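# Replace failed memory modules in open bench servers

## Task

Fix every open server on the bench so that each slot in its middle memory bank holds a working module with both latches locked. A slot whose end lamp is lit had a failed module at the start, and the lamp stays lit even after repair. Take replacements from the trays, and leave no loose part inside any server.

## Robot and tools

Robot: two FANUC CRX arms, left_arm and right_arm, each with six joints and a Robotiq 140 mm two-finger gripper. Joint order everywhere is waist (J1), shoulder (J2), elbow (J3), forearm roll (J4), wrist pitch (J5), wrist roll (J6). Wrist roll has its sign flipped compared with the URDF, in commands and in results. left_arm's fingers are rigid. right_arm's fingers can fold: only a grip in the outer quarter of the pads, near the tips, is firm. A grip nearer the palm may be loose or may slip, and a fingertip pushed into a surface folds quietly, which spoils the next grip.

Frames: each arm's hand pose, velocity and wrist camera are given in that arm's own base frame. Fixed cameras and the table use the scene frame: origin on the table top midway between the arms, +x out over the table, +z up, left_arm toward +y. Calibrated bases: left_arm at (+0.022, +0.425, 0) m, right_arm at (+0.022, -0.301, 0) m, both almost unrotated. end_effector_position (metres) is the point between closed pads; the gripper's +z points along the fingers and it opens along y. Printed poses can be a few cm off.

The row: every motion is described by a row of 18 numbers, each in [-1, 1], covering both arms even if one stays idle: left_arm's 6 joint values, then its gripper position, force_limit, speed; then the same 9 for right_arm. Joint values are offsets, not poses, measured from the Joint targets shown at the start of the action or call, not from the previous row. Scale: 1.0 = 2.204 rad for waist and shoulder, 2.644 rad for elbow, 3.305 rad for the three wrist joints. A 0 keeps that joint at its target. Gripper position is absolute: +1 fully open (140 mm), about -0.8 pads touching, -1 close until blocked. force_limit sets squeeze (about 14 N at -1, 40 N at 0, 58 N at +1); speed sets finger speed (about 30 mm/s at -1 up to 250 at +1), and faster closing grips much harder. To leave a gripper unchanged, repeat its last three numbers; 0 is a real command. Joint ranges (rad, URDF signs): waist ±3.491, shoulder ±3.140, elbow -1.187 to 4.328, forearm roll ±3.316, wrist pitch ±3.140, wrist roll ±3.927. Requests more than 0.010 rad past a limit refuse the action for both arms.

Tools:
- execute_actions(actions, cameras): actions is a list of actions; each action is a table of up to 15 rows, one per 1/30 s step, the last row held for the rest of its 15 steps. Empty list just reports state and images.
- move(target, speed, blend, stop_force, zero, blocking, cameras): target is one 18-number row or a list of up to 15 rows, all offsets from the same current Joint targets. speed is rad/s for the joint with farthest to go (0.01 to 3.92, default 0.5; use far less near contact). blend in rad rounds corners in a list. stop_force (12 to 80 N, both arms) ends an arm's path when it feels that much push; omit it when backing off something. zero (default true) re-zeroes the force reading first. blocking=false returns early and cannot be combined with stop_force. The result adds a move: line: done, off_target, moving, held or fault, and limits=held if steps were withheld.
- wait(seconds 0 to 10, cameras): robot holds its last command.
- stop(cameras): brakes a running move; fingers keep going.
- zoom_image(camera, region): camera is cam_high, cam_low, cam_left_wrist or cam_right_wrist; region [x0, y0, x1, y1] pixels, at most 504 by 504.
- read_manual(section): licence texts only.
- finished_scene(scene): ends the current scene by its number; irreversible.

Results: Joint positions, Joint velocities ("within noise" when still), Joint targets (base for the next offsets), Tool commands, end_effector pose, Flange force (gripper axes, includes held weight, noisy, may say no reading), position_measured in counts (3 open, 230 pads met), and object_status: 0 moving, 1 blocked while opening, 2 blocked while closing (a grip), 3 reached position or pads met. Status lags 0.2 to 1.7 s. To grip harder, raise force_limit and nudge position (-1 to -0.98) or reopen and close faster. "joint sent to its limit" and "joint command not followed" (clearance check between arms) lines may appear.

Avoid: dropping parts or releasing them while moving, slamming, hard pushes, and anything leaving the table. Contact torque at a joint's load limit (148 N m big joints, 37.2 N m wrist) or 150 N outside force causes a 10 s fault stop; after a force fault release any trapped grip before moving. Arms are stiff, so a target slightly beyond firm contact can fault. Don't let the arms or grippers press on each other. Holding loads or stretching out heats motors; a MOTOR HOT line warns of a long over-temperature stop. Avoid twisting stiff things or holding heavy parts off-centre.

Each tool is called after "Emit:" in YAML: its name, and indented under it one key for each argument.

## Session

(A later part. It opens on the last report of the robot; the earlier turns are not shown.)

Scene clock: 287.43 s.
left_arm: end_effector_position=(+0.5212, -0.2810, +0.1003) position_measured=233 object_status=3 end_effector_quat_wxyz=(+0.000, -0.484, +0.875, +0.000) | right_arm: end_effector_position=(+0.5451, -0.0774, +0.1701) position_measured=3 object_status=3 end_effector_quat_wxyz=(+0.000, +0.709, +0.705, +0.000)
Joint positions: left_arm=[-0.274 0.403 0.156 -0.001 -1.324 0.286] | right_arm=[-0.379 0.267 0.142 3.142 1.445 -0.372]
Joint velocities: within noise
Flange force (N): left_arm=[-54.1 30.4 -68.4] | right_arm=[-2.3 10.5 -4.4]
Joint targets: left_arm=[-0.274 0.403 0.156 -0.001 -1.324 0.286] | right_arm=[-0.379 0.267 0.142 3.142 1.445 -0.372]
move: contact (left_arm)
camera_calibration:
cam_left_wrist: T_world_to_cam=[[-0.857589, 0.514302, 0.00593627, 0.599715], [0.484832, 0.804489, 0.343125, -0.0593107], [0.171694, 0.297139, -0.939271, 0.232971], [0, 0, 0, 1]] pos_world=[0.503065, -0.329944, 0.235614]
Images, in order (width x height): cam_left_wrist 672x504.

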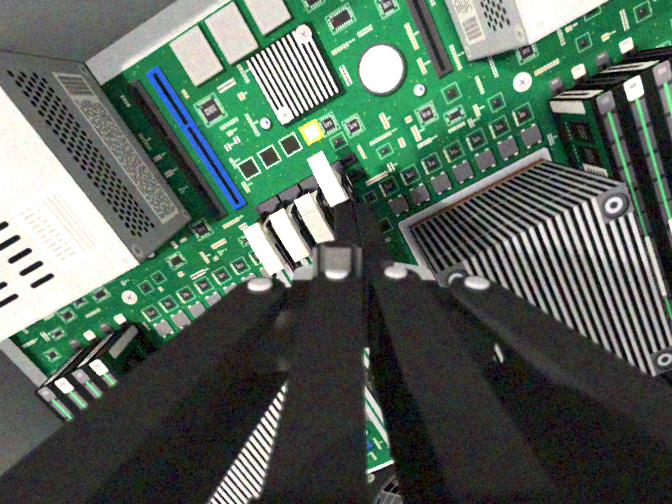

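Emit:
move:
  target: [0,-0.0006,0.0014,0,-0.0015,0,-1,0,0,0,0,0,0,0,0,1,1,1]
  speed: 0.03
  cameras: []

Emit:
move:
  target: [-0.0103,0.0069,0.0078,0,-0.0016,-0.0069,-1,0,0,0,0,0,0,0,0,1,1,1]
  speed: 0.02
  stop_force: 60
  cameras: ["cam_left_wrist"]

Emit:
zoom_image:
  camera: "cam_left_wrist"
  region: [230, 100, 450, 300]

Scene clock: 300.87 s.
left_arm: end_effector_position=(+0.5211, -0.2813, +0.1026) position_measured=233 object_status=3 end_effector_quat_wxyz=(+0.000, -0.484, +0.875, +0.000) | right_arm: end_effector_position=(+0.5451, -0.0774, +0.1701) position_measured=3 object_status=3 end_effector_quat_wxyz=(+0.000, +0.709, +0.705, +0.000)
Joint positions: left_arm=[-0.274 0.402 0.16 -0.001 -1.329 0.286] | right_arm=[-0.379 0.267 0.142 3.142 1.445 -0.372]
Joint velocities: within noise
Flange force (N): left_arm=[-4.9 2.2 5.0] | right_arm=[-2.2 10.4 -4.2]
Joint targets: left_arm=[-0.274 0.402 0.160 -0.001 -1.329 0.286] | right_arm=[-0.379 0.267 0.142 3.142 1.445 -0.372]
move: done
No camera images: "cameras" was empty.

Scene clock: 302.13 s.
left_arm: end_effector_position=(+0.5210, -0.2893, +0.1026) position_measured=233 object_status=3 end_effector_quat_wxyz=(+0.000, -0.484, +0.875, +0.001) | right_arm: end_effector_position=(+0.5451, -0.0774, +0.1701) position_measured=3 object_status=3 end_effector_quat_wxyz=(+0.000, +0.709, +0.705, +0.000)
Joint positions: left_arm=[-0.288 0.411 0.173 -0.001 -1.333 0.272] | right_arm=[-0.379 0.267 0.142 3.142 1.445 -0.372]
Joint velocities: within noise
Flange force (N): left_arm=[-51.1 53.3 -57.6] | right_arm=[-2.2 10.0 -4.0]
Joint targets: left_arm=[-0.288 0.411 0.173 -0.001 -1.333 0.272] | right_arm=[-0.379 0.267 0.142 3.142 1.445 -0.372]
move: contact (left_arm)
camera_calibration:
cam_left_wrist: T_world_to_cam=[[-0.857711, 0.514099, 0.00583102, 0.603815], [0.484547, 0.804511, 0.343477, -0.0532582], [0.17189, 0.297429, -0.939143, 0.237602], [0, 0, 0, 1]] pos_world=[0.502864, -0.338244, 0.237915]
Images, in order (width x height): cam_left_wrist 672x504.

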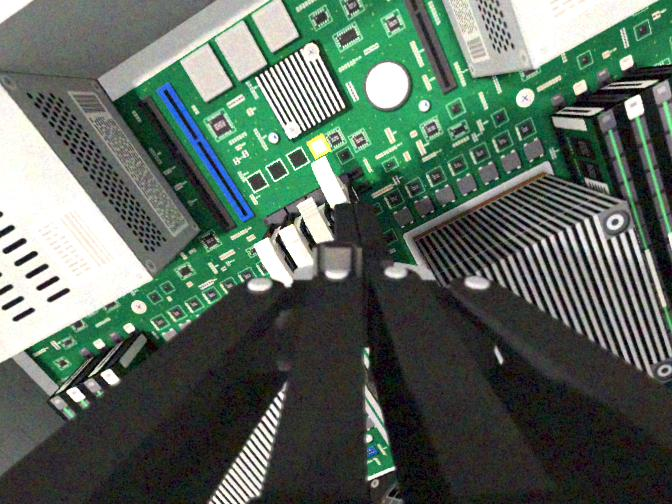

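Scaled by 2.291.

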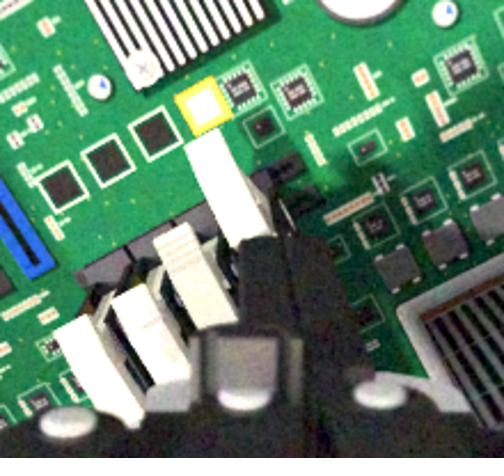

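Emit:
move:
  target:
    - [0,-0.006,0.009,0,-0.01,0,-1,0,0,0,0,0,0,0,0,1,1,1]
    - [0.035,-0.03,0.0,0,-0.01,-0.15,-1,0,0,0,0,0,0,0,0,1,1,1]
  speed: 0.2
  cameras: ["cam_left_wrist"]

Emit:
zoom_image:
  camera: "cam_left_wrist"
  region: [230, 100, 410, 280]

Scene clock: 309.97 s.
left_arm: end_effector_position=(+0.5343, -0.2467, +0.1406) position_measured=233 object_status=3 end_effector_quat_wxyz=(-0.009, +0.712, -0.702, +0.013) | right_arm: end_effector_position=(+0.5451, -0.0774, +0.1701) position_measured=3 object_status=3 end_effector_quat_wxyz=(+0.000, +0.709, +0.705, +0.000)
Joint positions: left_arm=[-0.211 0.345 0.173 -0.001 -1.366 -0.224] | right_arm=[-0.379 0.267 0.142 3.142 1.445 -0.372]
Joint velocities: within noise
Flange force (N): left_arm=[4.4 -7.4 2.4] | right_arm=[-2.6 10.6 -4.6]
Joint targets: left_arm=[-0.211 0.345 0.173 -0.001 -1.366 -0.224] | right_arm=[-0.379 0.267 0.142 3.142 1.445 -0.372]
move: done
camera_calibration:
cam_left_wrist: T_world_to_cam=[[-0.999092, -0.0330316, -0.0269124, 0.538364], [-0.040162, 0.941003, 0.336007, 0.20803], [0.0142259, 0.336782, -0.941475, 0.352503], [0, 0, 0, 1]] pos_world=[0.541216, -0.296691, 0.276462]
Images, in order (width x height): cam_left_wrist 672x504.

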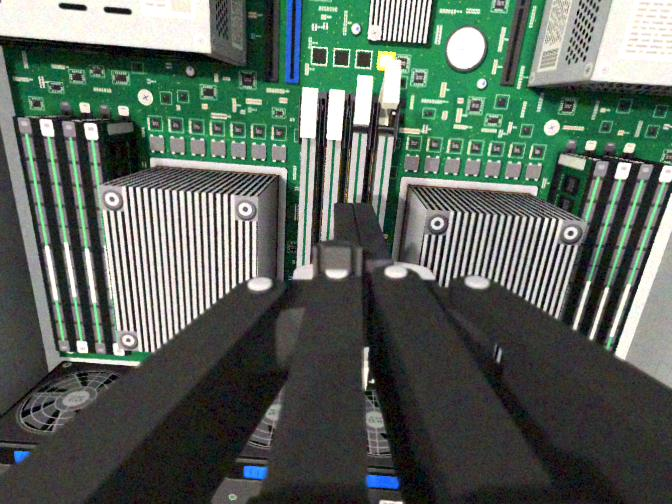

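Scaled by 2.800.

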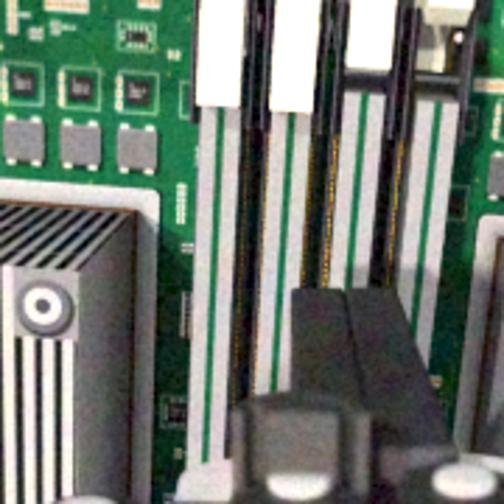

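Emit:
zoom_image:
  camera: "cam_left_wrist"
  region: [280, 30, 430, 180]

Scaled by 3.360.

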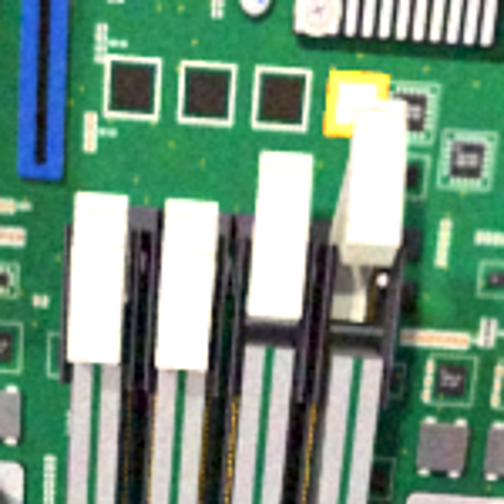

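Emit:
move:
  target: [0.0594,-0.0318,-0.0378,0.0003,0.0091,-0.5144,-1,0,0,0,0,0,0,0,0,1,1,1]
  speed: 1.2
  cameras: []

Emit:
move:
  target: [0,0.0101,-0.0116,0,0.0061,-0.5138,-1,0,0,0,0,0,0,0,0,1,1,1]
  speed: 1.0
  cameras: ["cam_left_wrist"]

Emit:
move:
  target: [0,0.0035,-0.0071,0,0.0081,0,-1,0,0,0,0,0,0,0,0,1,1,1]
  speed: 0.03
  stop_force: 25
  cameras: ["cam_left_wrist"]

Emit:
zoom_image:
  camera: "cam_left_wrist"
  region: [230, 100, 450, 300]

Scene clock: 353.30 s.
left_arm: end_effector_position=(+0.5324, -0.1728, +0.1369) position_measured=233 object_status=3 end_effector_quat_wxyz=(+0.003, +0.990, +0.137, +0.016) | right_arm: end_effector_position=(+0.5451, -0.0774, +0.1701) position_measured=3 object_status=3 end_effector_quat_wxyz=(+0.000, +0.709, +0.705, +0.000)
Joint positions: left_arm=[-0.08 0.275 0.073 0 -1.336 -1.925] | right_arm=[-0.379 0.267 0.142 3.142 1.445 -0.372]
Joint velocities: within noise
Flange force (N): left_arm=[6.2 5.4 2.5] | right_arm=[-2.3 10.6 -4.2]
Joint targets: left_arm=[-0.080 0.275 0.073 0.000 -1.336 -1.925] | right_arm=[-0.379 0.267 0.142 3.142 1.445 -0.372]
move: done
No camera images: "cameras" was empty.

Scene clock: 355.47 s.
left_arm: end_effector_position=(+0.5243, -0.1722, +0.1119) position_measured=233 object_status=3 end_effector_quat_wxyz=(+0.000, +0.552, +0.834, +0.000) | right_arm: end_effector_position=(+0.5451, -0.0774, +0.1701) position_measured=3 object_status=3 end_effector_quat_wxyz=(+0.000, +0.709, +0.705, +0.000)
Joint positions: left_arm=[-0.08 0.297 0.042 0 -1.315 -3.623] | right_arm=[-0.379 0.267 0.142 3.142 1.445 -0.372]
Joint velocities: within noise
Flange force (N): left_arm=[-6.0 5.2 2.3] | right_arm=[-2.0 11.4 -4.7]
Joint targets: left_arm=[-0.080 0.297 0.042 0.000 -1.315 -3.623] | right_arm=[-0.379 0.267 0.142 3.142 1.445 -0.372]
move: done
camera_calibration:
cam_left_wrist: T_world_to_cam=[[0.912601, 0.408814, 0.00557431, -0.399838], [0.382377, -0.858254, 0.342328, -0.384902], [0.144733, -0.310277, -0.939564, 0.120611], [0, 0, 0, 1]] pos_world=[0.494614, -0.129462, 0.247313]
Images, in order (width x height): cam_left_wrist 672x504.

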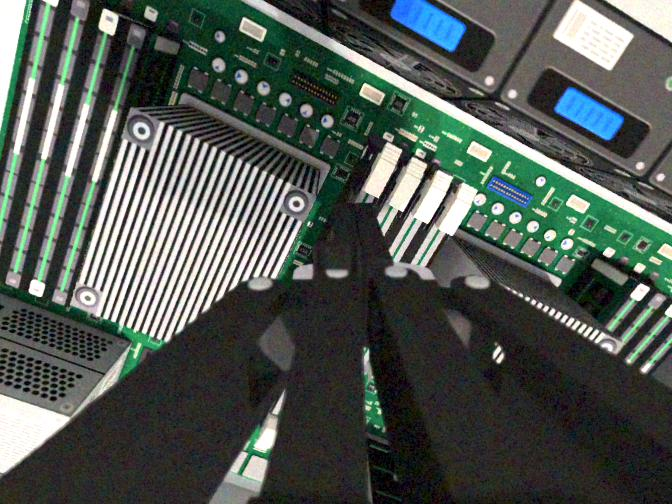

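Scene clock: 356.93 s.
left_arm: end_effector_position=(+0.5244, -0.1722, +0.1000) position_measured=233 object_status=3 end_effector_quat_wxyz=(+0.000, +0.552, +0.834, +0.000) | right_arm: end_effector_position=(+0.5451, -0.0774, +0.1701) position_measured=3 object_status=3 end_effector_quat_wxyz=(+0.000, +0.709, +0.705, +0.000)
Joint positions: left_arm=[-0.08 0.305 0.024 0 -1.289 -3.623] | right_arm=[-0.379 0.267 0.142 3.142 1.445 -0.372]
Joint velocities: within noise
Flange force (N): left_arm=[-6.5 5.6 2.8] | right_arm=[-2.0 10.6 -4.2]
Joint targets: left_arm=[-0.080 0.305 0.024 0.000 -1.289 -3.623] | right_arm=[-0.379 0.267 0.142 3.142 1.445 -0.372]
move: done
camera_calibration:
cam_left_wrist: T_world_to_cam=[[0.912609, 0.408793, 0.00577697, -0.399916], [0.382284, -0.858267, 0.342399, -0.380805], [0.144929, -0.310268, -0.939537, 0.109219], [0, 0, 0, 1]] pos_world=[0.494714, -0.129462, 0.235313]
Images, in order (width x height): cam_left_wrist 672x504.

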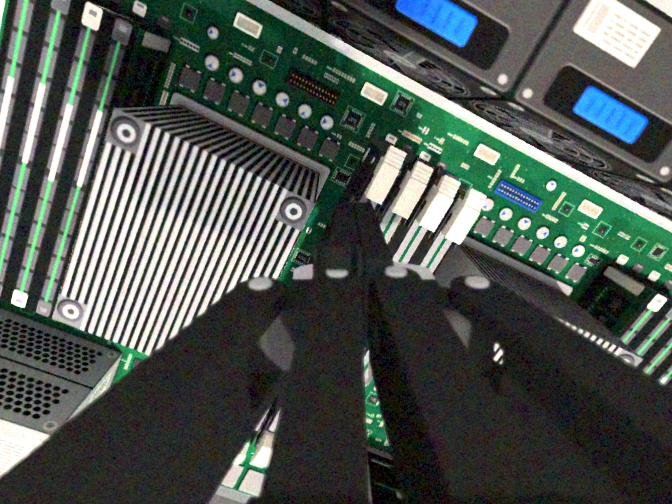

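Scaled by 2.291.

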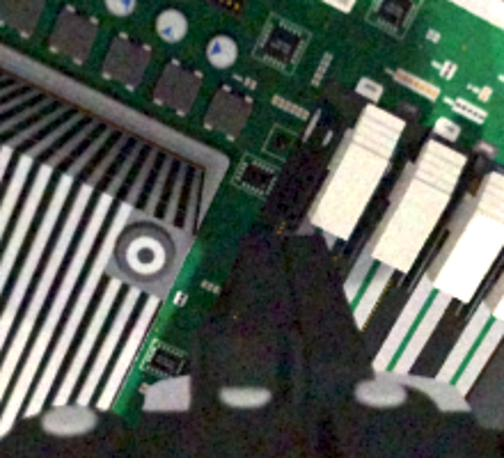

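Emit:
move:
  target: [0.0119,-0.0041,-0.0044,0,0.0008,0.0079,-1,0,0,0,0,0,0,0,0,1,1,1]
  speed: 0.015
  stop_force: 75
  cameras: ["cam_left_wrist"]

Emit:
zoom_image:
  camera: "cam_left_wrist"
  region: [230, 100, 450, 300]

Scene clock: 370.87 s.
left_arm: end_effector_position=(+0.5249, -0.1581, +0.1001) position_measured=233 object_status=3 end_effector_quat_wxyz=(+0.000, +0.552, +0.834, +0.000) | right_arm: end_effector_position=(+0.5451, -0.0774, +0.1701) position_measured=3 object_status=3 end_effector_quat_wxyz=(+0.000, +0.709, +0.705, +0.000)
Joint positions: left_arm=[-0.053 0.296 0.012 0 -1.286 -3.597] | right_arm=[-0.379 0.267 0.142 3.142 1.445 -0.372]
Joint velocities: within noise
Flange force (N): left_arm=[-30.1 -8.3 -20.9] | right_arm=[-2.5 10.7 -4.0]
Joint targets: left_arm=[-0.053 0.296 0.012 0.000 -1.286 -3.597] | right_arm=[-0.379 0.267 0.142 3.142 1.445 -0.372]
move: done
camera_calibration:
cam_left_wrist: T_world_to_cam=[[0.912545, 0.408935, 0.0058176, -0.406058], [0.382394, -0.85819, 0.342468, -0.369076], [0.14504, -0.310293, -0.939511, 0.11352], [0, 0, 0, 1]] pos_world=[0.495214, -0.115462, 0.235413]
Images, in order (width x height): cam_left_wrist 672x504.

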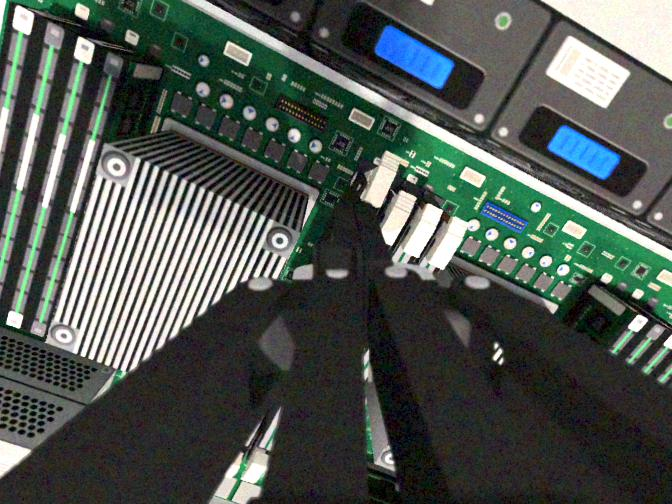

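Scaled by 2.291.

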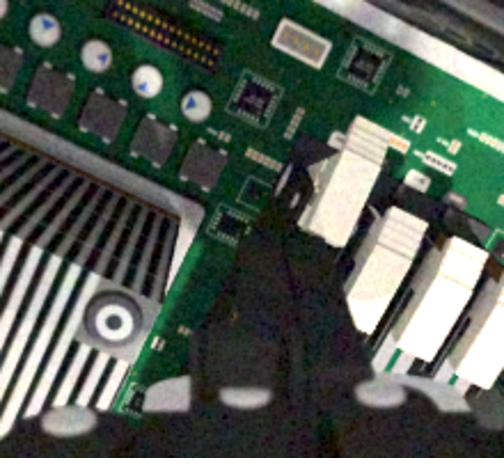

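Emit:
move:
  target: [0.0077,-0.0028,-0.0014,0,-0.001,0.0057,-1,0,0,0,0,0,0,0,0,1,1,1]
  speed: 0.015
  stop_force: 60
  cameras: ["cam_left_wrist"]

Emit:
zoom_image:
  camera: "cam_left_wrist"
  region: [230, 100, 450, 300]

Scene clock: 380.53 s.
left_arm: end_effector_position=(+0.5251, -0.1492, +0.1018) position_measured=233 object_status=3 end_effector_quat_wxyz=(+0.000, +0.553, +0.833, +0.000) | right_arm: end_effector_position=(+0.5451, -0.0774, +0.1701) position_measured=3 object_status=3 end_effector_quat_wxyz=(+0.000, +0.709, +0.705, +0.000)
Joint positions: left_arm=[-0.036 0.29 0.008 0 -1.289 -3.578] | right_arm=[-0.379 0.267 0.142 3.142 1.445 -0.372]
Joint velocities: within noise
Flange force (N): left_arm=[-45.4 -21.0 -45.4] | right_arm=[-2.5 10.2 -4.4]
Joint targets: left_arm=[-0.036 0.290 0.008 0.000 -1.289 -3.578] | right_arm=[-0.379 0.267 0.142 3.142 1.445 -0.372]
move: done
camera_calibration:
cam_left_wrist: T_world_to_cam=[[0.913324, 0.407203, 0.0049265, -0.41042], [0.381098, -0.858913, 0.342101, -0.361309], [0.143536, -0.310571, -0.93965, 0.118648], [0, 0, 0, 1]] pos_world=[0.495511, -0.10636, 0.237114]
Images, in order (width x height): cam_left_wrist 672x504.

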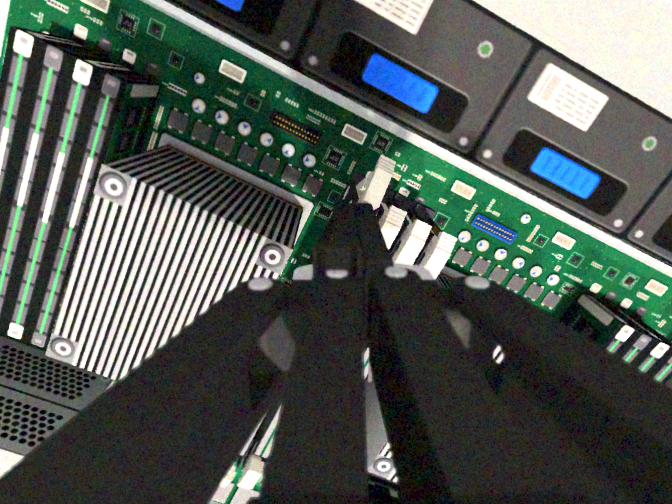

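Scaled by 2.291.

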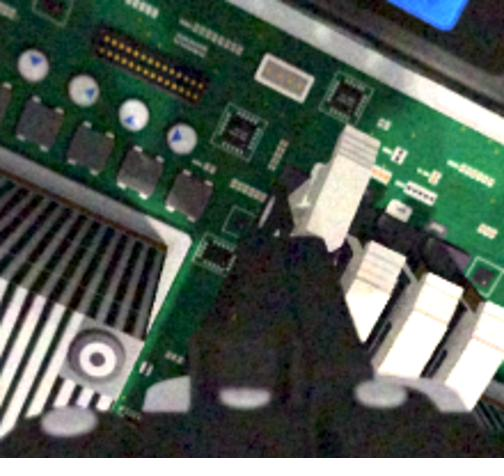

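Emit:
move:
  target:
    - [-0.012,-0.002,0.004,0,-0.006,-0.009,-1,0,0,0,0,0,0,0,0,1,1,1]
    - [-0.02,-0.04,0.01,0,0.01,0.13,-1,0,0,0,0,0,0,0,0,1,1,1]
    - [-0.04,-0.04,0.02,0,0.0,0.1,1,0,0,0,0,0,0,0,0,1,1,1]
  speed: 0.25
  cameras: ["cam_left_wrist"]

Emit:
zoom_image:
  camera: "cam_left_wrist"
  region: [250, 60, 430, 400]

Scene clock: 396.20 s.
left_arm: end_effector_position=(+0.5375, -0.1982, +0.1734) position_measured=3 object_status=0 end_effector_quat_wxyz=(+0.055, +0.712, +0.699, +0.044) | right_arm: end_effector_position=(+0.5451, -0.0774, +0.1701) position_measured=3 object_status=3 end_effector_quat_wxyz=(+0.000, +0.709, +0.705, +0.000)
Joint positions: left_arm=[-0.125 0.202 0.061 0 -1.289 -3.247] | right_arm=[-0.379 0.267 0.142 3.142 1.445 -0.372]
Joint velocities: within noise
Flange force (N): left_arm=[-4.1 6.2 2.5] | right_arm=[-1.7 10.7 -4.1]
Joint targets: left_arm=[-0.125 0.202 0.061 0.000 -1.289 -3.247] | right_arm=[-0.379 0.267 0.142 3.142 1.445 -0.372]
move: done
camera_calibration:
cam_left_wrist: T_world_to_cam=[[0.989522, 0.00207205, 0.144368, -0.547611], [-0.0498483, -0.93351, 0.355068, -0.218144], [0.135504, -0.358544, -0.923626, 0.160934], [0, 0, 0, 1]] pos_world=[0.509191, -0.144803, 0.305156]
Images, in order (width x height): cam_left_wrist 672x504.

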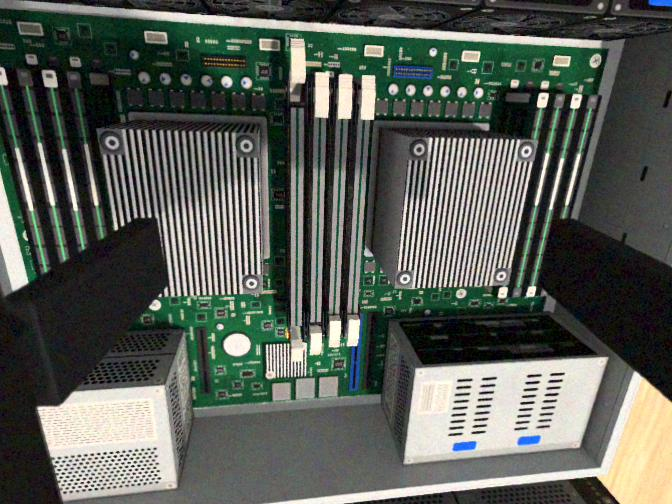

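Scaled by 1.482.

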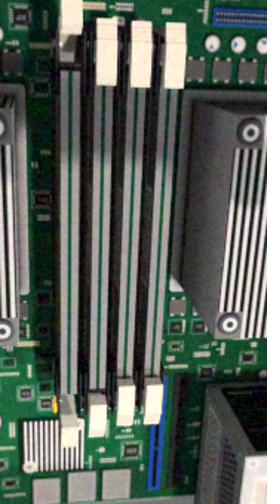

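Emit:
zoom_image:
  camera: "cam_left_wrist"
  region: [270, 30, 390, 130]

Emit:
zoom_image:
  camera: "cam_left_wrist"
  region: [270, 280, 390, 380]

Emit:
zoom_image:
  camera: "cam_left_wrist"
  region: [270, 130, 390, 280]

Scaled by 4.200.

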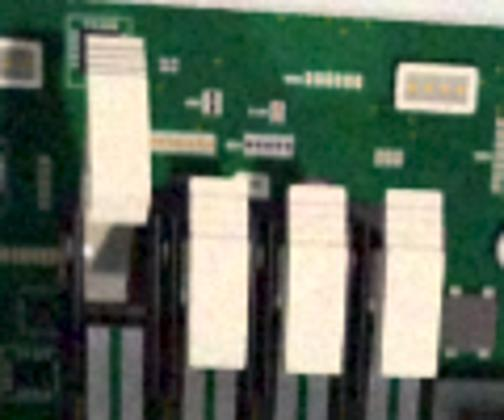

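Scaled by 4.200.

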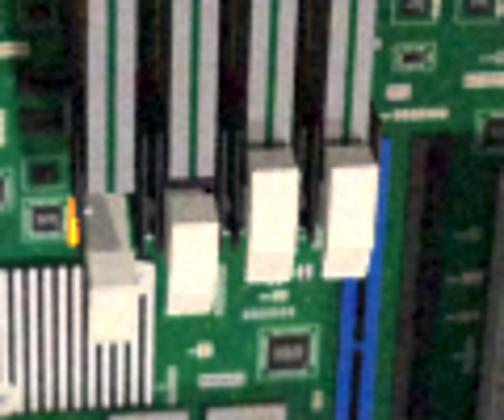

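Scaled by 3.360.

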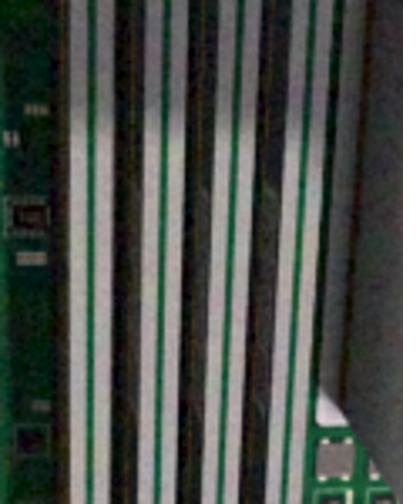

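Emit:
move:
  target:
    - [0,0,0,0,0,0,-1,0,0,0,0,0,0,0,0,1,1,1]
    - [-0.0161,0.0608,0.0121,0,-0.0117,-0.0057,-1,0,0,0,0,0,0,0,0,1,1,1]
  speed: 0.3
  cameras: ["cam_left_wrist"]

Emit:
move:
  target: [0,0.0052,-0.0106,0,0.012,0,-1,0,0,0,0,0,0,0,0,1,1,1]
  speed: 0.02
  stop_force: 15
  cameras: ["cam_left_wrist"]

Scene clock: 412.07 s.
left_arm: end_effector_position=(+0.5248, -0.2163, +0.1122) position_measured=233 object_status=3 end_effector_quat_wxyz=(+0.000, +0.720, +0.694, +0.000) | right_arm: end_effector_position=(+0.5451, -0.0774, +0.1701) position_measured=3 object_status=3 end_effector_quat_wxyz=(+0.000, +0.709, +0.705, +0.000)
Joint positions: left_arm=[-0.16 0.336 0.093 0 -1.328 -3.266] | right_arm=[-0.379 0.267 0.142 3.142 1.445 -0.372]
Joint velocities: within noise
Flange force (N): left_arm=[-3.9 7.4 2.6] | right_arm=[-2.2 10.7 -4.1]
Joint targets: left_arm=[-0.160 0.336 0.093 0.000 -1.328 -3.266] | right_arm=[-0.379 0.267 0.142 3.142 1.445 -0.372]
move: done
camera_calibration:
cam_left_wrist: T_world_to_cam=[[0.999859, -0.0159085, 0.00535409, -0.519902], [-0.0167802, -0.939477, 0.342201, -0.231186], [-0.000413868, -0.342243, -0.939611, 0.176368], [0, 0, 0, 1]] pos_world=[0.516023, -0.165104, 0.247613]
Images, in order (width x height): cam_left_wrist 672x504.

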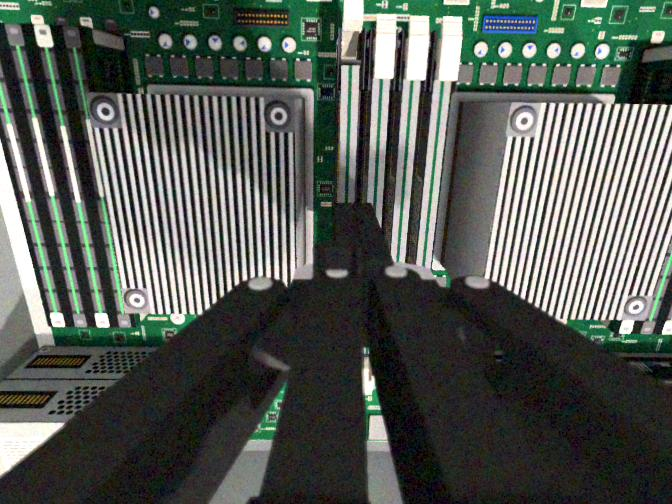

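Scene clock: 413.70 s.
left_arm: end_effector_position=(+0.5250, -0.2163, +0.1026) position_measured=233 object_status=3 end_effector_quat_wxyz=(+0.000, +0.720, +0.694, +0.000) | right_arm: end_effector_position=(+0.5451, -0.0774, +0.1701) position_measured=3 object_status=3 end_effector_quat_wxyz=(+0.000, +0.709, +0.705, +0.000)
Joint positions: left_arm=[-0.16 0.342 0.078 0 -1.306 -3.266] | right_arm=[-0.379 0.267 0.142 3.142 1.445 -0.372]
Joint velocities: within noise
Flange force (N): left_arm=[1.5 7.0 -18.8] | right_arm=[-2.3 10.7 -4.0]
Joint targets: left_arm=[-0.160 0.342 0.078 0.000 -1.307 -3.266] | right_arm=[-0.379 0.267 0.142 3.142 1.445 -0.372]
move: contact (left_arm); left_arm: the wrist pitch is farthest, 0.018 rad from its target
camera_calibration:
cam_left_wrist: T_world_to_cam=[[0.999856, -0.01596, 0.00580103, -0.520163], [-0.0169815, -0.939444, 0.342282, -0.227807], [-0.0000130734, -0.342331, -0.939579, 0.167118], [0, 0, 0, 1]] pos_world=[0.516222, -0.165104, 0.238012]
Images, in order (width x height): cam_left_wrist 672x504.

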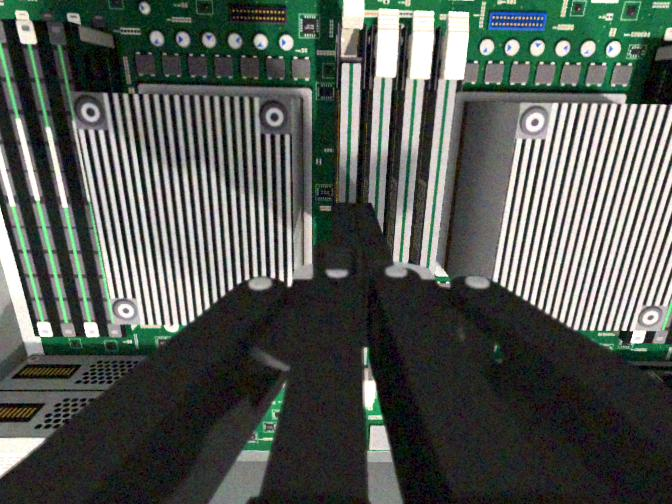

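Emit:
move:
  target:
    - [-0.0003,-0.0039,0.0043,0,-0.006,0,-1,0,0,0,0,0,0,0,0,1,1,1]
    - [-0.0003,-0.0039,0.0043,0,-0.006,0,-0.6,0,-0.5,0,0,0,0,0,0,1,1,1]
  speed: 0.1
  cameras: ["cam_left_wrist"]

Emit:
move:
  target: [0,0.0042,-0.0086,0,0.0097,0,-0.6,0,-0.5,0,0,0,0,0,0,1,1,1]
  speed: 0.03
  stop_force: 15
  cameras: ["cam_left_wrist"]

Emit:
zoom_image:
  camera: "cam_left_wrist"
  region: [270, 130, 450, 280]

Scene clock: 436.30 s.
left_arm: end_effector_position=(+0.5237, -0.2165, +0.1121) position_measured=205 object_status=0 end_effector_quat_wxyz=(+0.000, +0.720, +0.694, +0.000) | right_arm: end_effector_position=(+0.5451, -0.0774, +0.1701) position_measured=3 object_status=3 end_effector_quat_wxyz=(+0.000, +0.709, +0.705, +0.000)
Joint positions: left_arm=[-0.161 0.333 0.09 0 -1.326 -3.266] | right_arm=[-0.379 0.267 0.142 3.142 1.445 -0.372]
Joint velocities: within noise
Flange force (N): left_arm=[-3.7 7.1 2.9] | right_arm=[-2.3 10.7 -4.3]
Joint targets: left_arm=[-0.161 0.333 0.090 0.000 -1.326 -3.266] | right_arm=[-0.379 0.267 0.142 3.142 1.445 -0.372]
move: done
camera_calibration:
cam_left_wrist: T_world_to_cam=[[0.999845, -0.0165571, 0.00591456, -0.51904], [-0.0175815, -0.939433, 0.342281, -0.230828], [-0.000110856, -0.342332, -0.939579, 0.175966], [0, 0, 0, 1]] pos_world=[0.51492, -0.165202, 0.247412]
Images, in order (width x height): cam_left_wrist 672x504.

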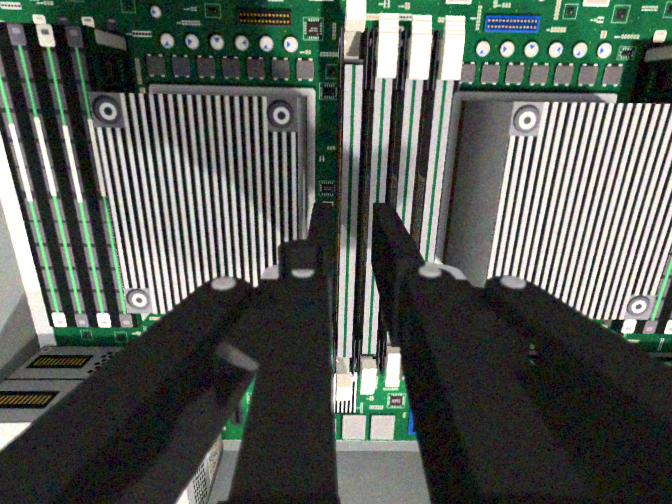

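Scene clock: 437.93 s.
left_arm: end_effector_position=(+0.5239, -0.2165, +0.0977) position_measured=205 object_status=3 end_effector_quat_wxyz=(+0.000, +0.720, +0.694, +0.000) | right_arm: end_effector_position=(+0.5451, -0.0774, +0.1701) position_measured=3 object_status=3 end_effector_quat_wxyz=(+0.000, +0.709, +0.705, +0.000)
Joint positions: left_arm=[-0.161 0.342 0.067 0 -1.294 -3.266] | right_arm=[-0.379 0.267 0.142 3.142 1.445 -0.372]
Joint velocities: within noise
Flange force (N): left_arm=[-0.2 5.5 -16.4] | right_arm=[-2.5 10.5 -4.4]
Joint targets: left_arm=[-0.161 0.342 0.067 0.000 -1.294 -3.266] | right_arm=[-0.379 0.267 0.142 3.142 1.445 -0.372]
move: contact (left_arm)
camera_calibration:
cam_left_wrist: T_world_to_cam=[[0.999844, -0.0165462, 0.00623021, -0.519127], [-0.0176793, -0.939433, 0.342275, -0.225974], [0.000189509, -0.342332, -0.939579, 0.162341], [0, 0, 0, 1]] pos_world=[0.51502, -0.165302, 0.233111]
Images, in order (width x height): cam_left_wrist 672x504.

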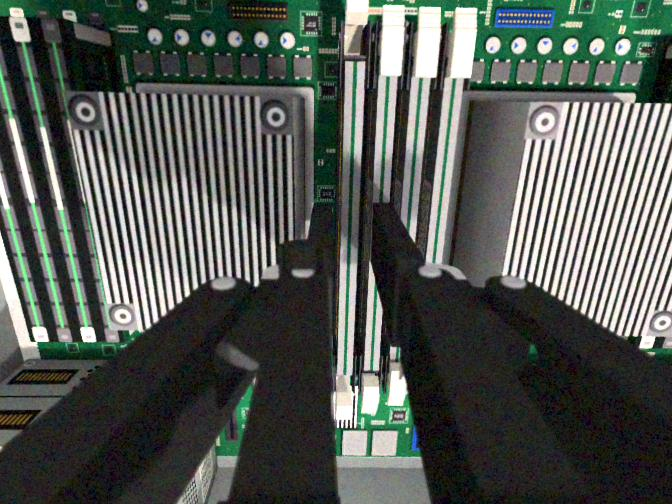

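Scaled by 2.800.

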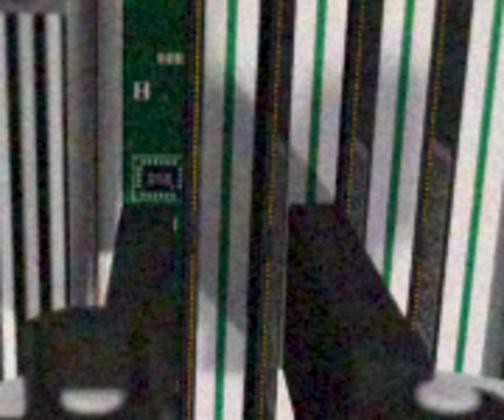

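Emit:
move:
  target:
    - [0,-0.0002,0.0004,0,-0.0005,0,-0.6,0,-0.5,0,0,0,0,0,0,1,1,1]
    - [0,-0.0002,0.0004,0,-0.0005,0,-1,0,-1,0,0,0,0,0,0,1,1,1]
  speed: 0.03
  cameras: []

Emit:
wait:
  seconds: 1
  cameras: ["cam_left_wrist"]

Scene clock: 445.03 s.
left_arm: end_effector_position=(+0.5238, -0.2165, +0.0984) position_measured=222 object_status=0 end_effector_quat_wxyz=(+0.000, +0.720, +0.694, +0.000) | right_arm: end_effector_position=(+0.5451, -0.0774, +0.1701) position_measured=3 object_status=3 end_effector_quat_wxyz=(+0.000, +0.709, +0.705, +0.000)
Joint positions: left_arm=[-0.161 0.342 0.068 0 -1.296 -3.266] | right_arm=[-0.379 0.267 0.142 3.142 1.445 -0.372]
Joint velocities: within noise
Flange force (N): left_arm=[-1.0 -8.4 -7.4] | right_arm=[-2.1 10.5 -4.4]
Joint targets: left_arm=[-0.161 0.342 0.068 0.000 -1.296 -3.266] | right_arm=[-0.379 0.267 0.142 3.142 1.445 -0.372]
move: done
No camera images: "cameras" was empty.

Scene clock: 446.03 s.
left_arm: end_effector_position=(+0.5238, -0.2165, +0.0984) position_measured=222 object_status=2 end_effector_quat_wxyz=(+0.000, +0.720, +0.694, +0.000) | right_arm: end_effector_position=(+0.5451, -0.0774, +0.1701) position_measured=3 object_status=3 end_effector_quat_wxyz=(+0.000, +0.709, +0.705, +0.000)
Joint positions: left_arm=[-0.161 0.342 0.068 0 -1.296 -3.266] | right_arm=[-0.379 0.267 0.142 3.142 1.445 -0.372]
Joint velocities: within noise
Flange force (N): left_arm=[-0.9 -9.3 -7.3] | right_arm=[-1.9 10.6 -4.3]
Joint targets: left_arm=[-0.161 0.342 0.068 0.000 -1.296 -3.266] | right_arm=[-0.379 0.267 0.142 3.142 1.445 -0.372]
Tool commands: left_gripper/position=-1.0 left_gripper/force_limit=+0.0 left_gripper/speed=-1.0 right_gripper/position=+1.0 right_gripper/force_limit=+1.0 right_gripper/speed=+1.0
wait: 1.00 s; at rest by 0.17 s
camera_calibration:
cam_left_wrist: T_world_to_cam=[[0.999844, -0.0166163, 0.00604294, -0.519099], [-0.0176811, -0.939432, 0.342279, -0.226213], [-0.000010487, -0.342332, -0.939579, 0.163102], [0, 0, 0, 1]] pos_world=[0.51502, -0.165302, 0.233812]
Images, in order (width x height): cam_left_wrist 672x504.

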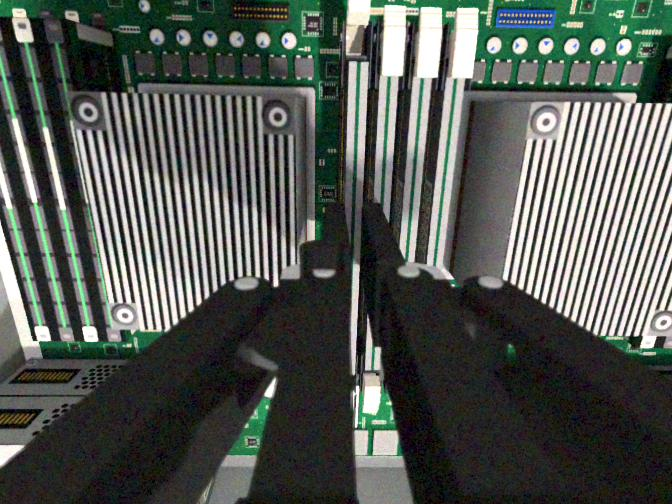

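Emit:
move:
  target:
    - [0,-0.0039,0.0081,0,-0.0093,0,-1,0,-1,0,0,0,0,0,0,1,1,1]
    - [0,-0.0141,0.04,0,-0.0417,0,-1,0,-1,0,0,0,0,0,0,1,1,1]
  speed: [0.02,0.06]
  cameras: ["cam_left_wrist"]

Scene clock: 456.40 s.
left_arm: end_effector_position=(+0.5234, -0.2165, +0.1601) position_measured=222 object_status=2 end_effector_quat_wxyz=(+0.000, +0.720, +0.694, +0.000) | right_arm: end_effector_position=(+0.5451, -0.0774, +0.1701) position_measured=3 object_status=3 end_effector_quat_wxyz=(+0.000, +0.709, +0.705, +0.000)
Joint positions: left_arm=[-0.161 0.311 0.174 0 -1.434 -3.266] | right_arm=[-0.379 0.267 0.142 3.142 1.445 -0.372]
Joint velocities: within noise
Flange force (N): left_arm=[-4.1 7.7 1.6] | right_arm=[-2.2 10.2 -4.2]
Joint targets: left_arm=[-0.161 0.311 0.174 0.000 -1.434 -3.266] | right_arm=[-0.379 0.267 0.142 3.142 1.445 -0.372]
move: done
camera_calibration:
cam_left_wrist: T_world_to_cam=[[0.99985, -0.0165519, 0.00505609, -0.518873], [-0.0172828, -0.939509, 0.342087, -0.247371], [-0.000911926, -0.342123, -0.939655, 0.221536], [0, 0, 0, 1]] pos_world=[0.514722, -0.165203, 0.295413]
Images, in order (width x height): cam_left_wrist 672x504.

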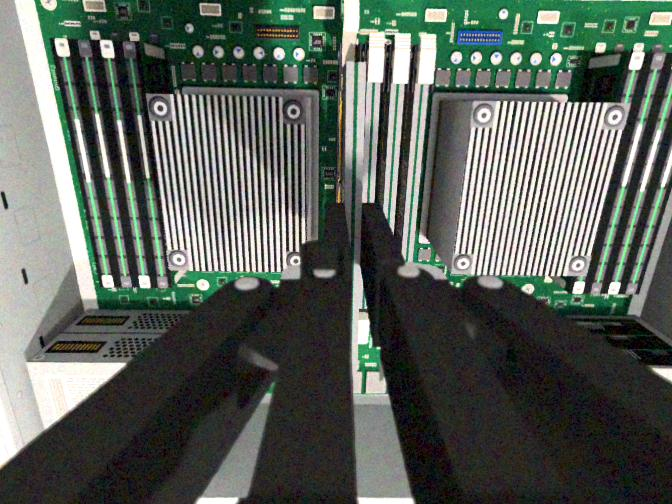

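Emit:
move:
  target:
    - [0,-0.0046,0.0392,0,-0.0343,0,-1,0,-1,0.0383,-0.3624,-0.2388,0,0.0508,0.0252,1,1,1]
    - [-0.0216,-0.2833,-0.1919,0,-0.0354,-0.0067,-1,0,-1,0.0383,-0.3624,-0.2388,0,0.0508,0.0252,1,1,1]
  speed: [0.4,0.4]
  cameras: ["cam_left_wrist","cam_right_wrist"]

Scene clock: 479.87 s.
left_arm: end_effector_position=(+0.2699, -0.1898, +0.2098) position_measured=222 object_status=2 end_effector_quat_wxyz=(+0.000, +0.729, +0.685, +0.000) | right_arm: end_effector_position=(+0.2499, +0.0598, +0.1998) position_measured=3 object_status=3 end_effector_quat_wxyz=(+0.000, +0.709, +0.705, +0.000)
Joint positions: left_arm=[-0.208 -0.313 -0.334 0 -1.551 -3.288] | right_arm=[-0.295 -0.532 -0.49 3.142 1.613 -0.289]
Joint velocities: within noise
Flange force (N): left_arm=[-4.9 4.3 1.0] | right_arm=[-0.6 5.1 -6.1]
Joint targets: left_arm=[-0.208 -0.313 -0.334 0.000 -1.551 -3.288] | right_arm=[-0.295 -0.532 -0.490 3.142 1.613 -0.289]
move: done
camera_calibration:
cam_left_wrist: T_world_to_cam=[[0.99911, -0.0419137, 0.00480675, -0.269799], [-0.0410286, -0.938783, 0.342058, -0.237158], [-0.00982444, -0.341951, -0.939667, 0.279562], [0, 0, 0, 1]] pos_world=[0.262575, -0.138352, 0.345114]
cam_right_wrist: T_world_to_cam=[[0.999758, -0.0158071, 0.0152919, -0.250078], [-0.0202722, -0.931951, 0.362017, -0.00649812], [0.00852883, -0.36224, -0.932046, 0.351193], [0, 0, 0, 1]] pos_world=[0.246891, 0.117207, 0.333505]
Images, in order (width x height): cam_left_wrist 672x504, cam_right_wrist 672x504.

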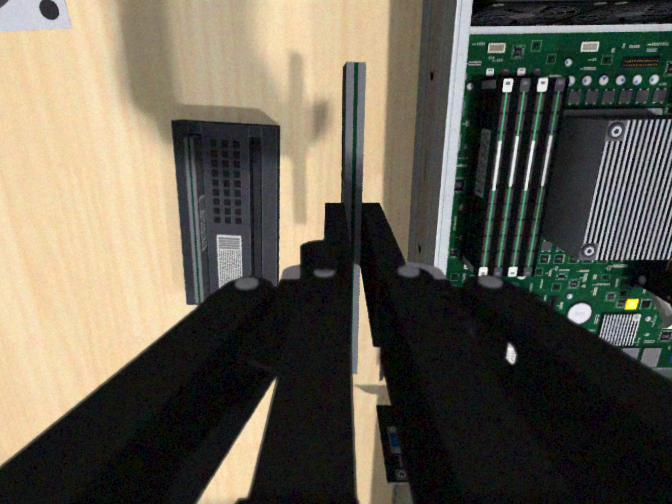

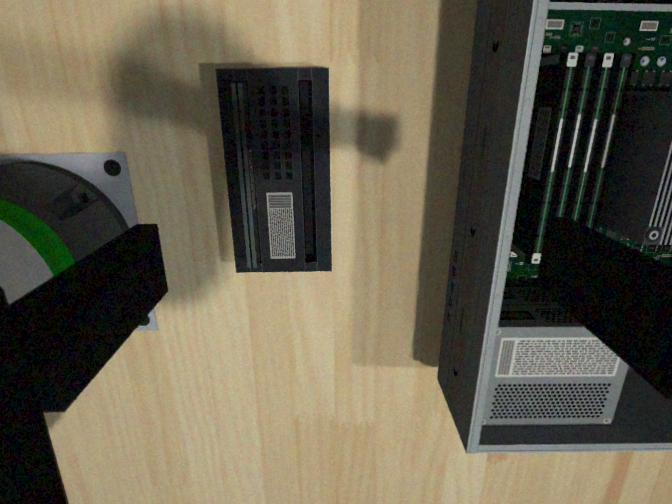

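Emit:
zoom_image:
  camera: "cam_left_wrist"
  region: [160, 110, 290, 310]

Emit:
zoom_image:
  camera: "cam_left_wrist"
  region: [300, 50, 420, 220]

Emit:
zoom_image:
  camera: "cam_right_wrist"
  region: [205, 55, 345, 285]

Scaled by 2.520.

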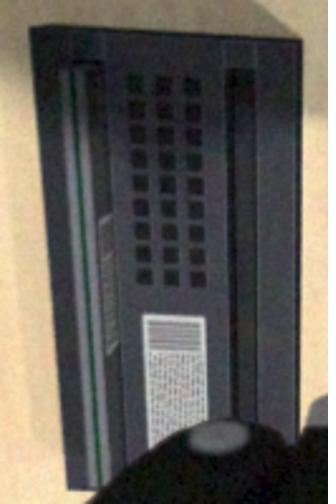

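Scaled by 2.965.

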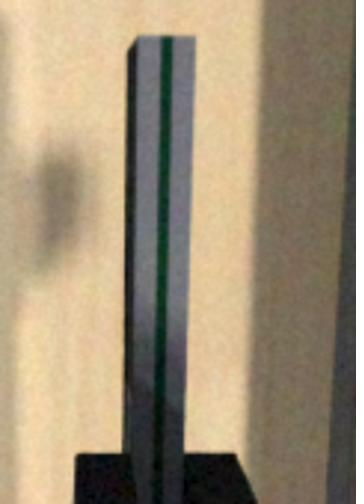

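Scaled by 2.191.

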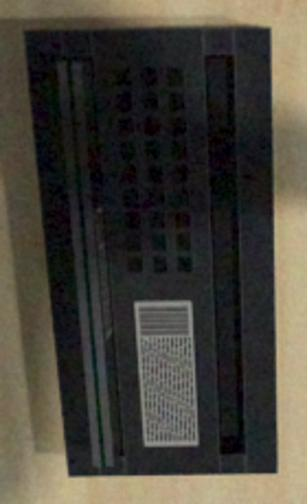

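Emit:
execute_actions:
  actions: []
  cameras: ["cam_low"]

Emit:
zoom_image:
  camera: "cam_low"
  region: [280, 130, 400, 230]

Scene clock: 495.83 s.
left_arm: end_effector_position=(+0.2699, -0.1898, +0.2098) position_measured=222 object_status=2 end_effector_quat_wxyz=(+0.000, +0.729, +0.685, +0.000) | right_arm: end_effector_position=(+0.2499, +0.0598, +0.1998) position_measured=3 object_status=3 end_effector_quat_wxyz=(+0.000, +0.709, +0.705, +0.000)
Joint positions: left_arm=[-0.208 -0.313 -0.334 0 -1.551 -3.288] | right_arm=[-0.295 -0.532 -0.49 3.142 1.613 -0.289]
Joint velocities: within noise
Flange force (N): left_arm=[-5.1 4.5 0.6] | right_arm=[0.1 5.9 -5.8]
Joint targets: left_arm=[-0.208 -0.313 -0.334 0.000 -1.551 -3.288] | right_arm=[-0.295 -0.532 -0.490 3.142 1.613 -0.289]
Tool commands: left_gripper/position=-1.0 left_gripper/force_limit=+0.0 left_gripper/speed=-1.0 right_gripper/position=+1.0 right_gripper/force_limit=+1.0 right_gripper/speed=+1.0
Images, in order (width x height): cam_low 504x504.

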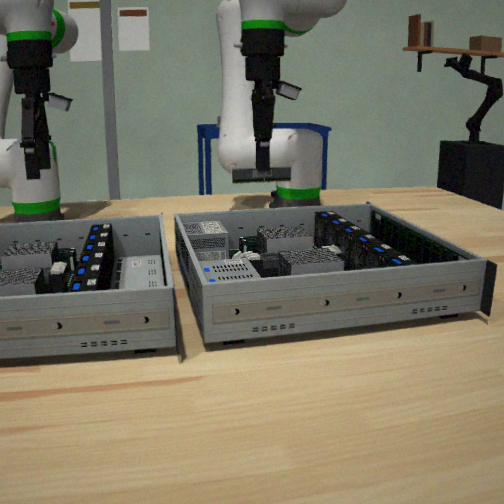

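Scaled by 4.200.

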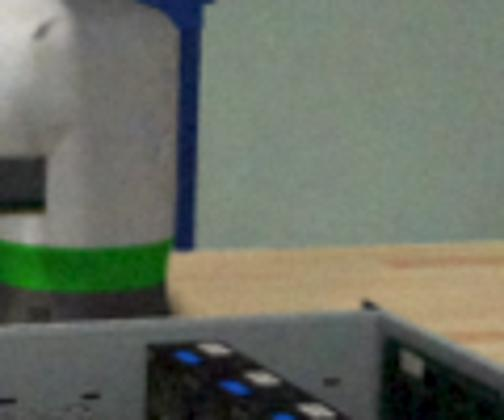

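Emit:
zoom_image:
  camera: "cam_low"
  region: [220, 150, 300, 200]

Scaled by 6.300.

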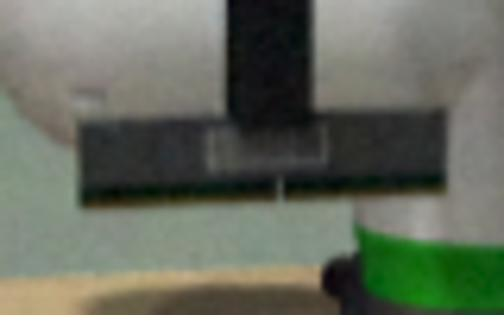

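Emit:
move:
  target: [-0.0811,-0.0353,-0.0901,0,0.0489,-0.0416,-1,0,-1,0,0,0,0,0,0,1,1,1]
  speed: 0.3
  cameras: ["cam_left_wrist"]

Emit:
zoom_image:
  camera: "cam_left_wrist"
  region: [220, 20, 420, 220]

Scene clock: 546.40 s.
left_arm: end_effector_position=(+0.1982, -0.2211, +0.1302) position_measured=222 object_status=2 end_effector_quat_wxyz=(+0.000, +0.742, +0.670, +0.000) | right_arm: end_effector_position=(+0.2499, +0.0598, +0.1998) position_measured=3 object_status=3 end_effector_quat_wxyz=(+0.000, +0.709, +0.705, +0.000)
Joint positions: left_arm=[-0.387 -0.391 -0.572 0 -1.389 -3.426] | right_arm=[-0.295 -0.532 -0.49 3.142 1.613 -0.289]
Joint velocities: within noise
Flange force (N): left_arm=[-6.9 4.1 0.3] | right_arm=[-0.8 5.7 -6.6]
Joint targets: left_arm=[-0.387 -0.391 -0.572 0.000 -1.389 -3.426] | right_arm=[-0.295 -0.532 -0.490 3.142 1.613 -0.289]
move: done
camera_calibration:
cam_left_wrist: T_world_to_cam=[[0.996525, -0.0830779, 0.00605061, -0.207797], [-0.0801223, -0.936136, 0.342389, -0.233917], [-0.0227808, -0.341684, -0.939539, 0.196015], [0, 0, 0, 1]] pos_world=[0.192798, -0.169266, 0.265512]
Images, in order (width x height): cam_left_wrist 672x504.

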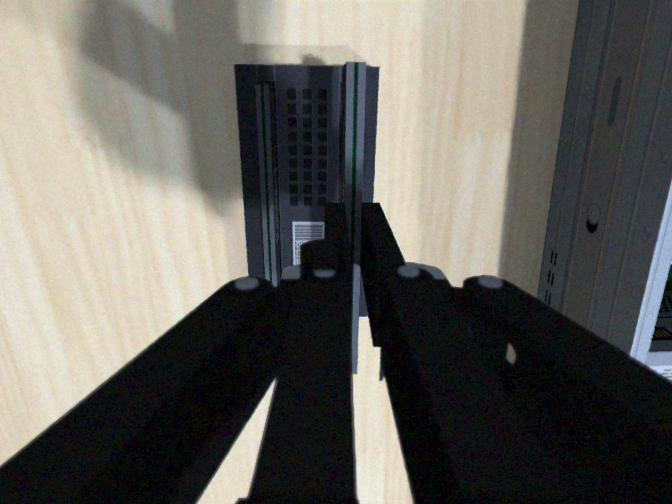

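Scaled by 2.520.

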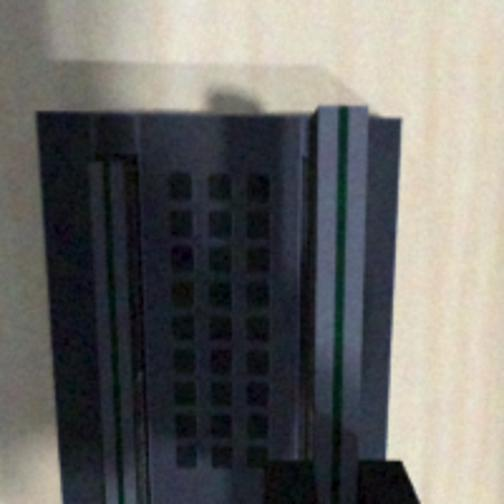

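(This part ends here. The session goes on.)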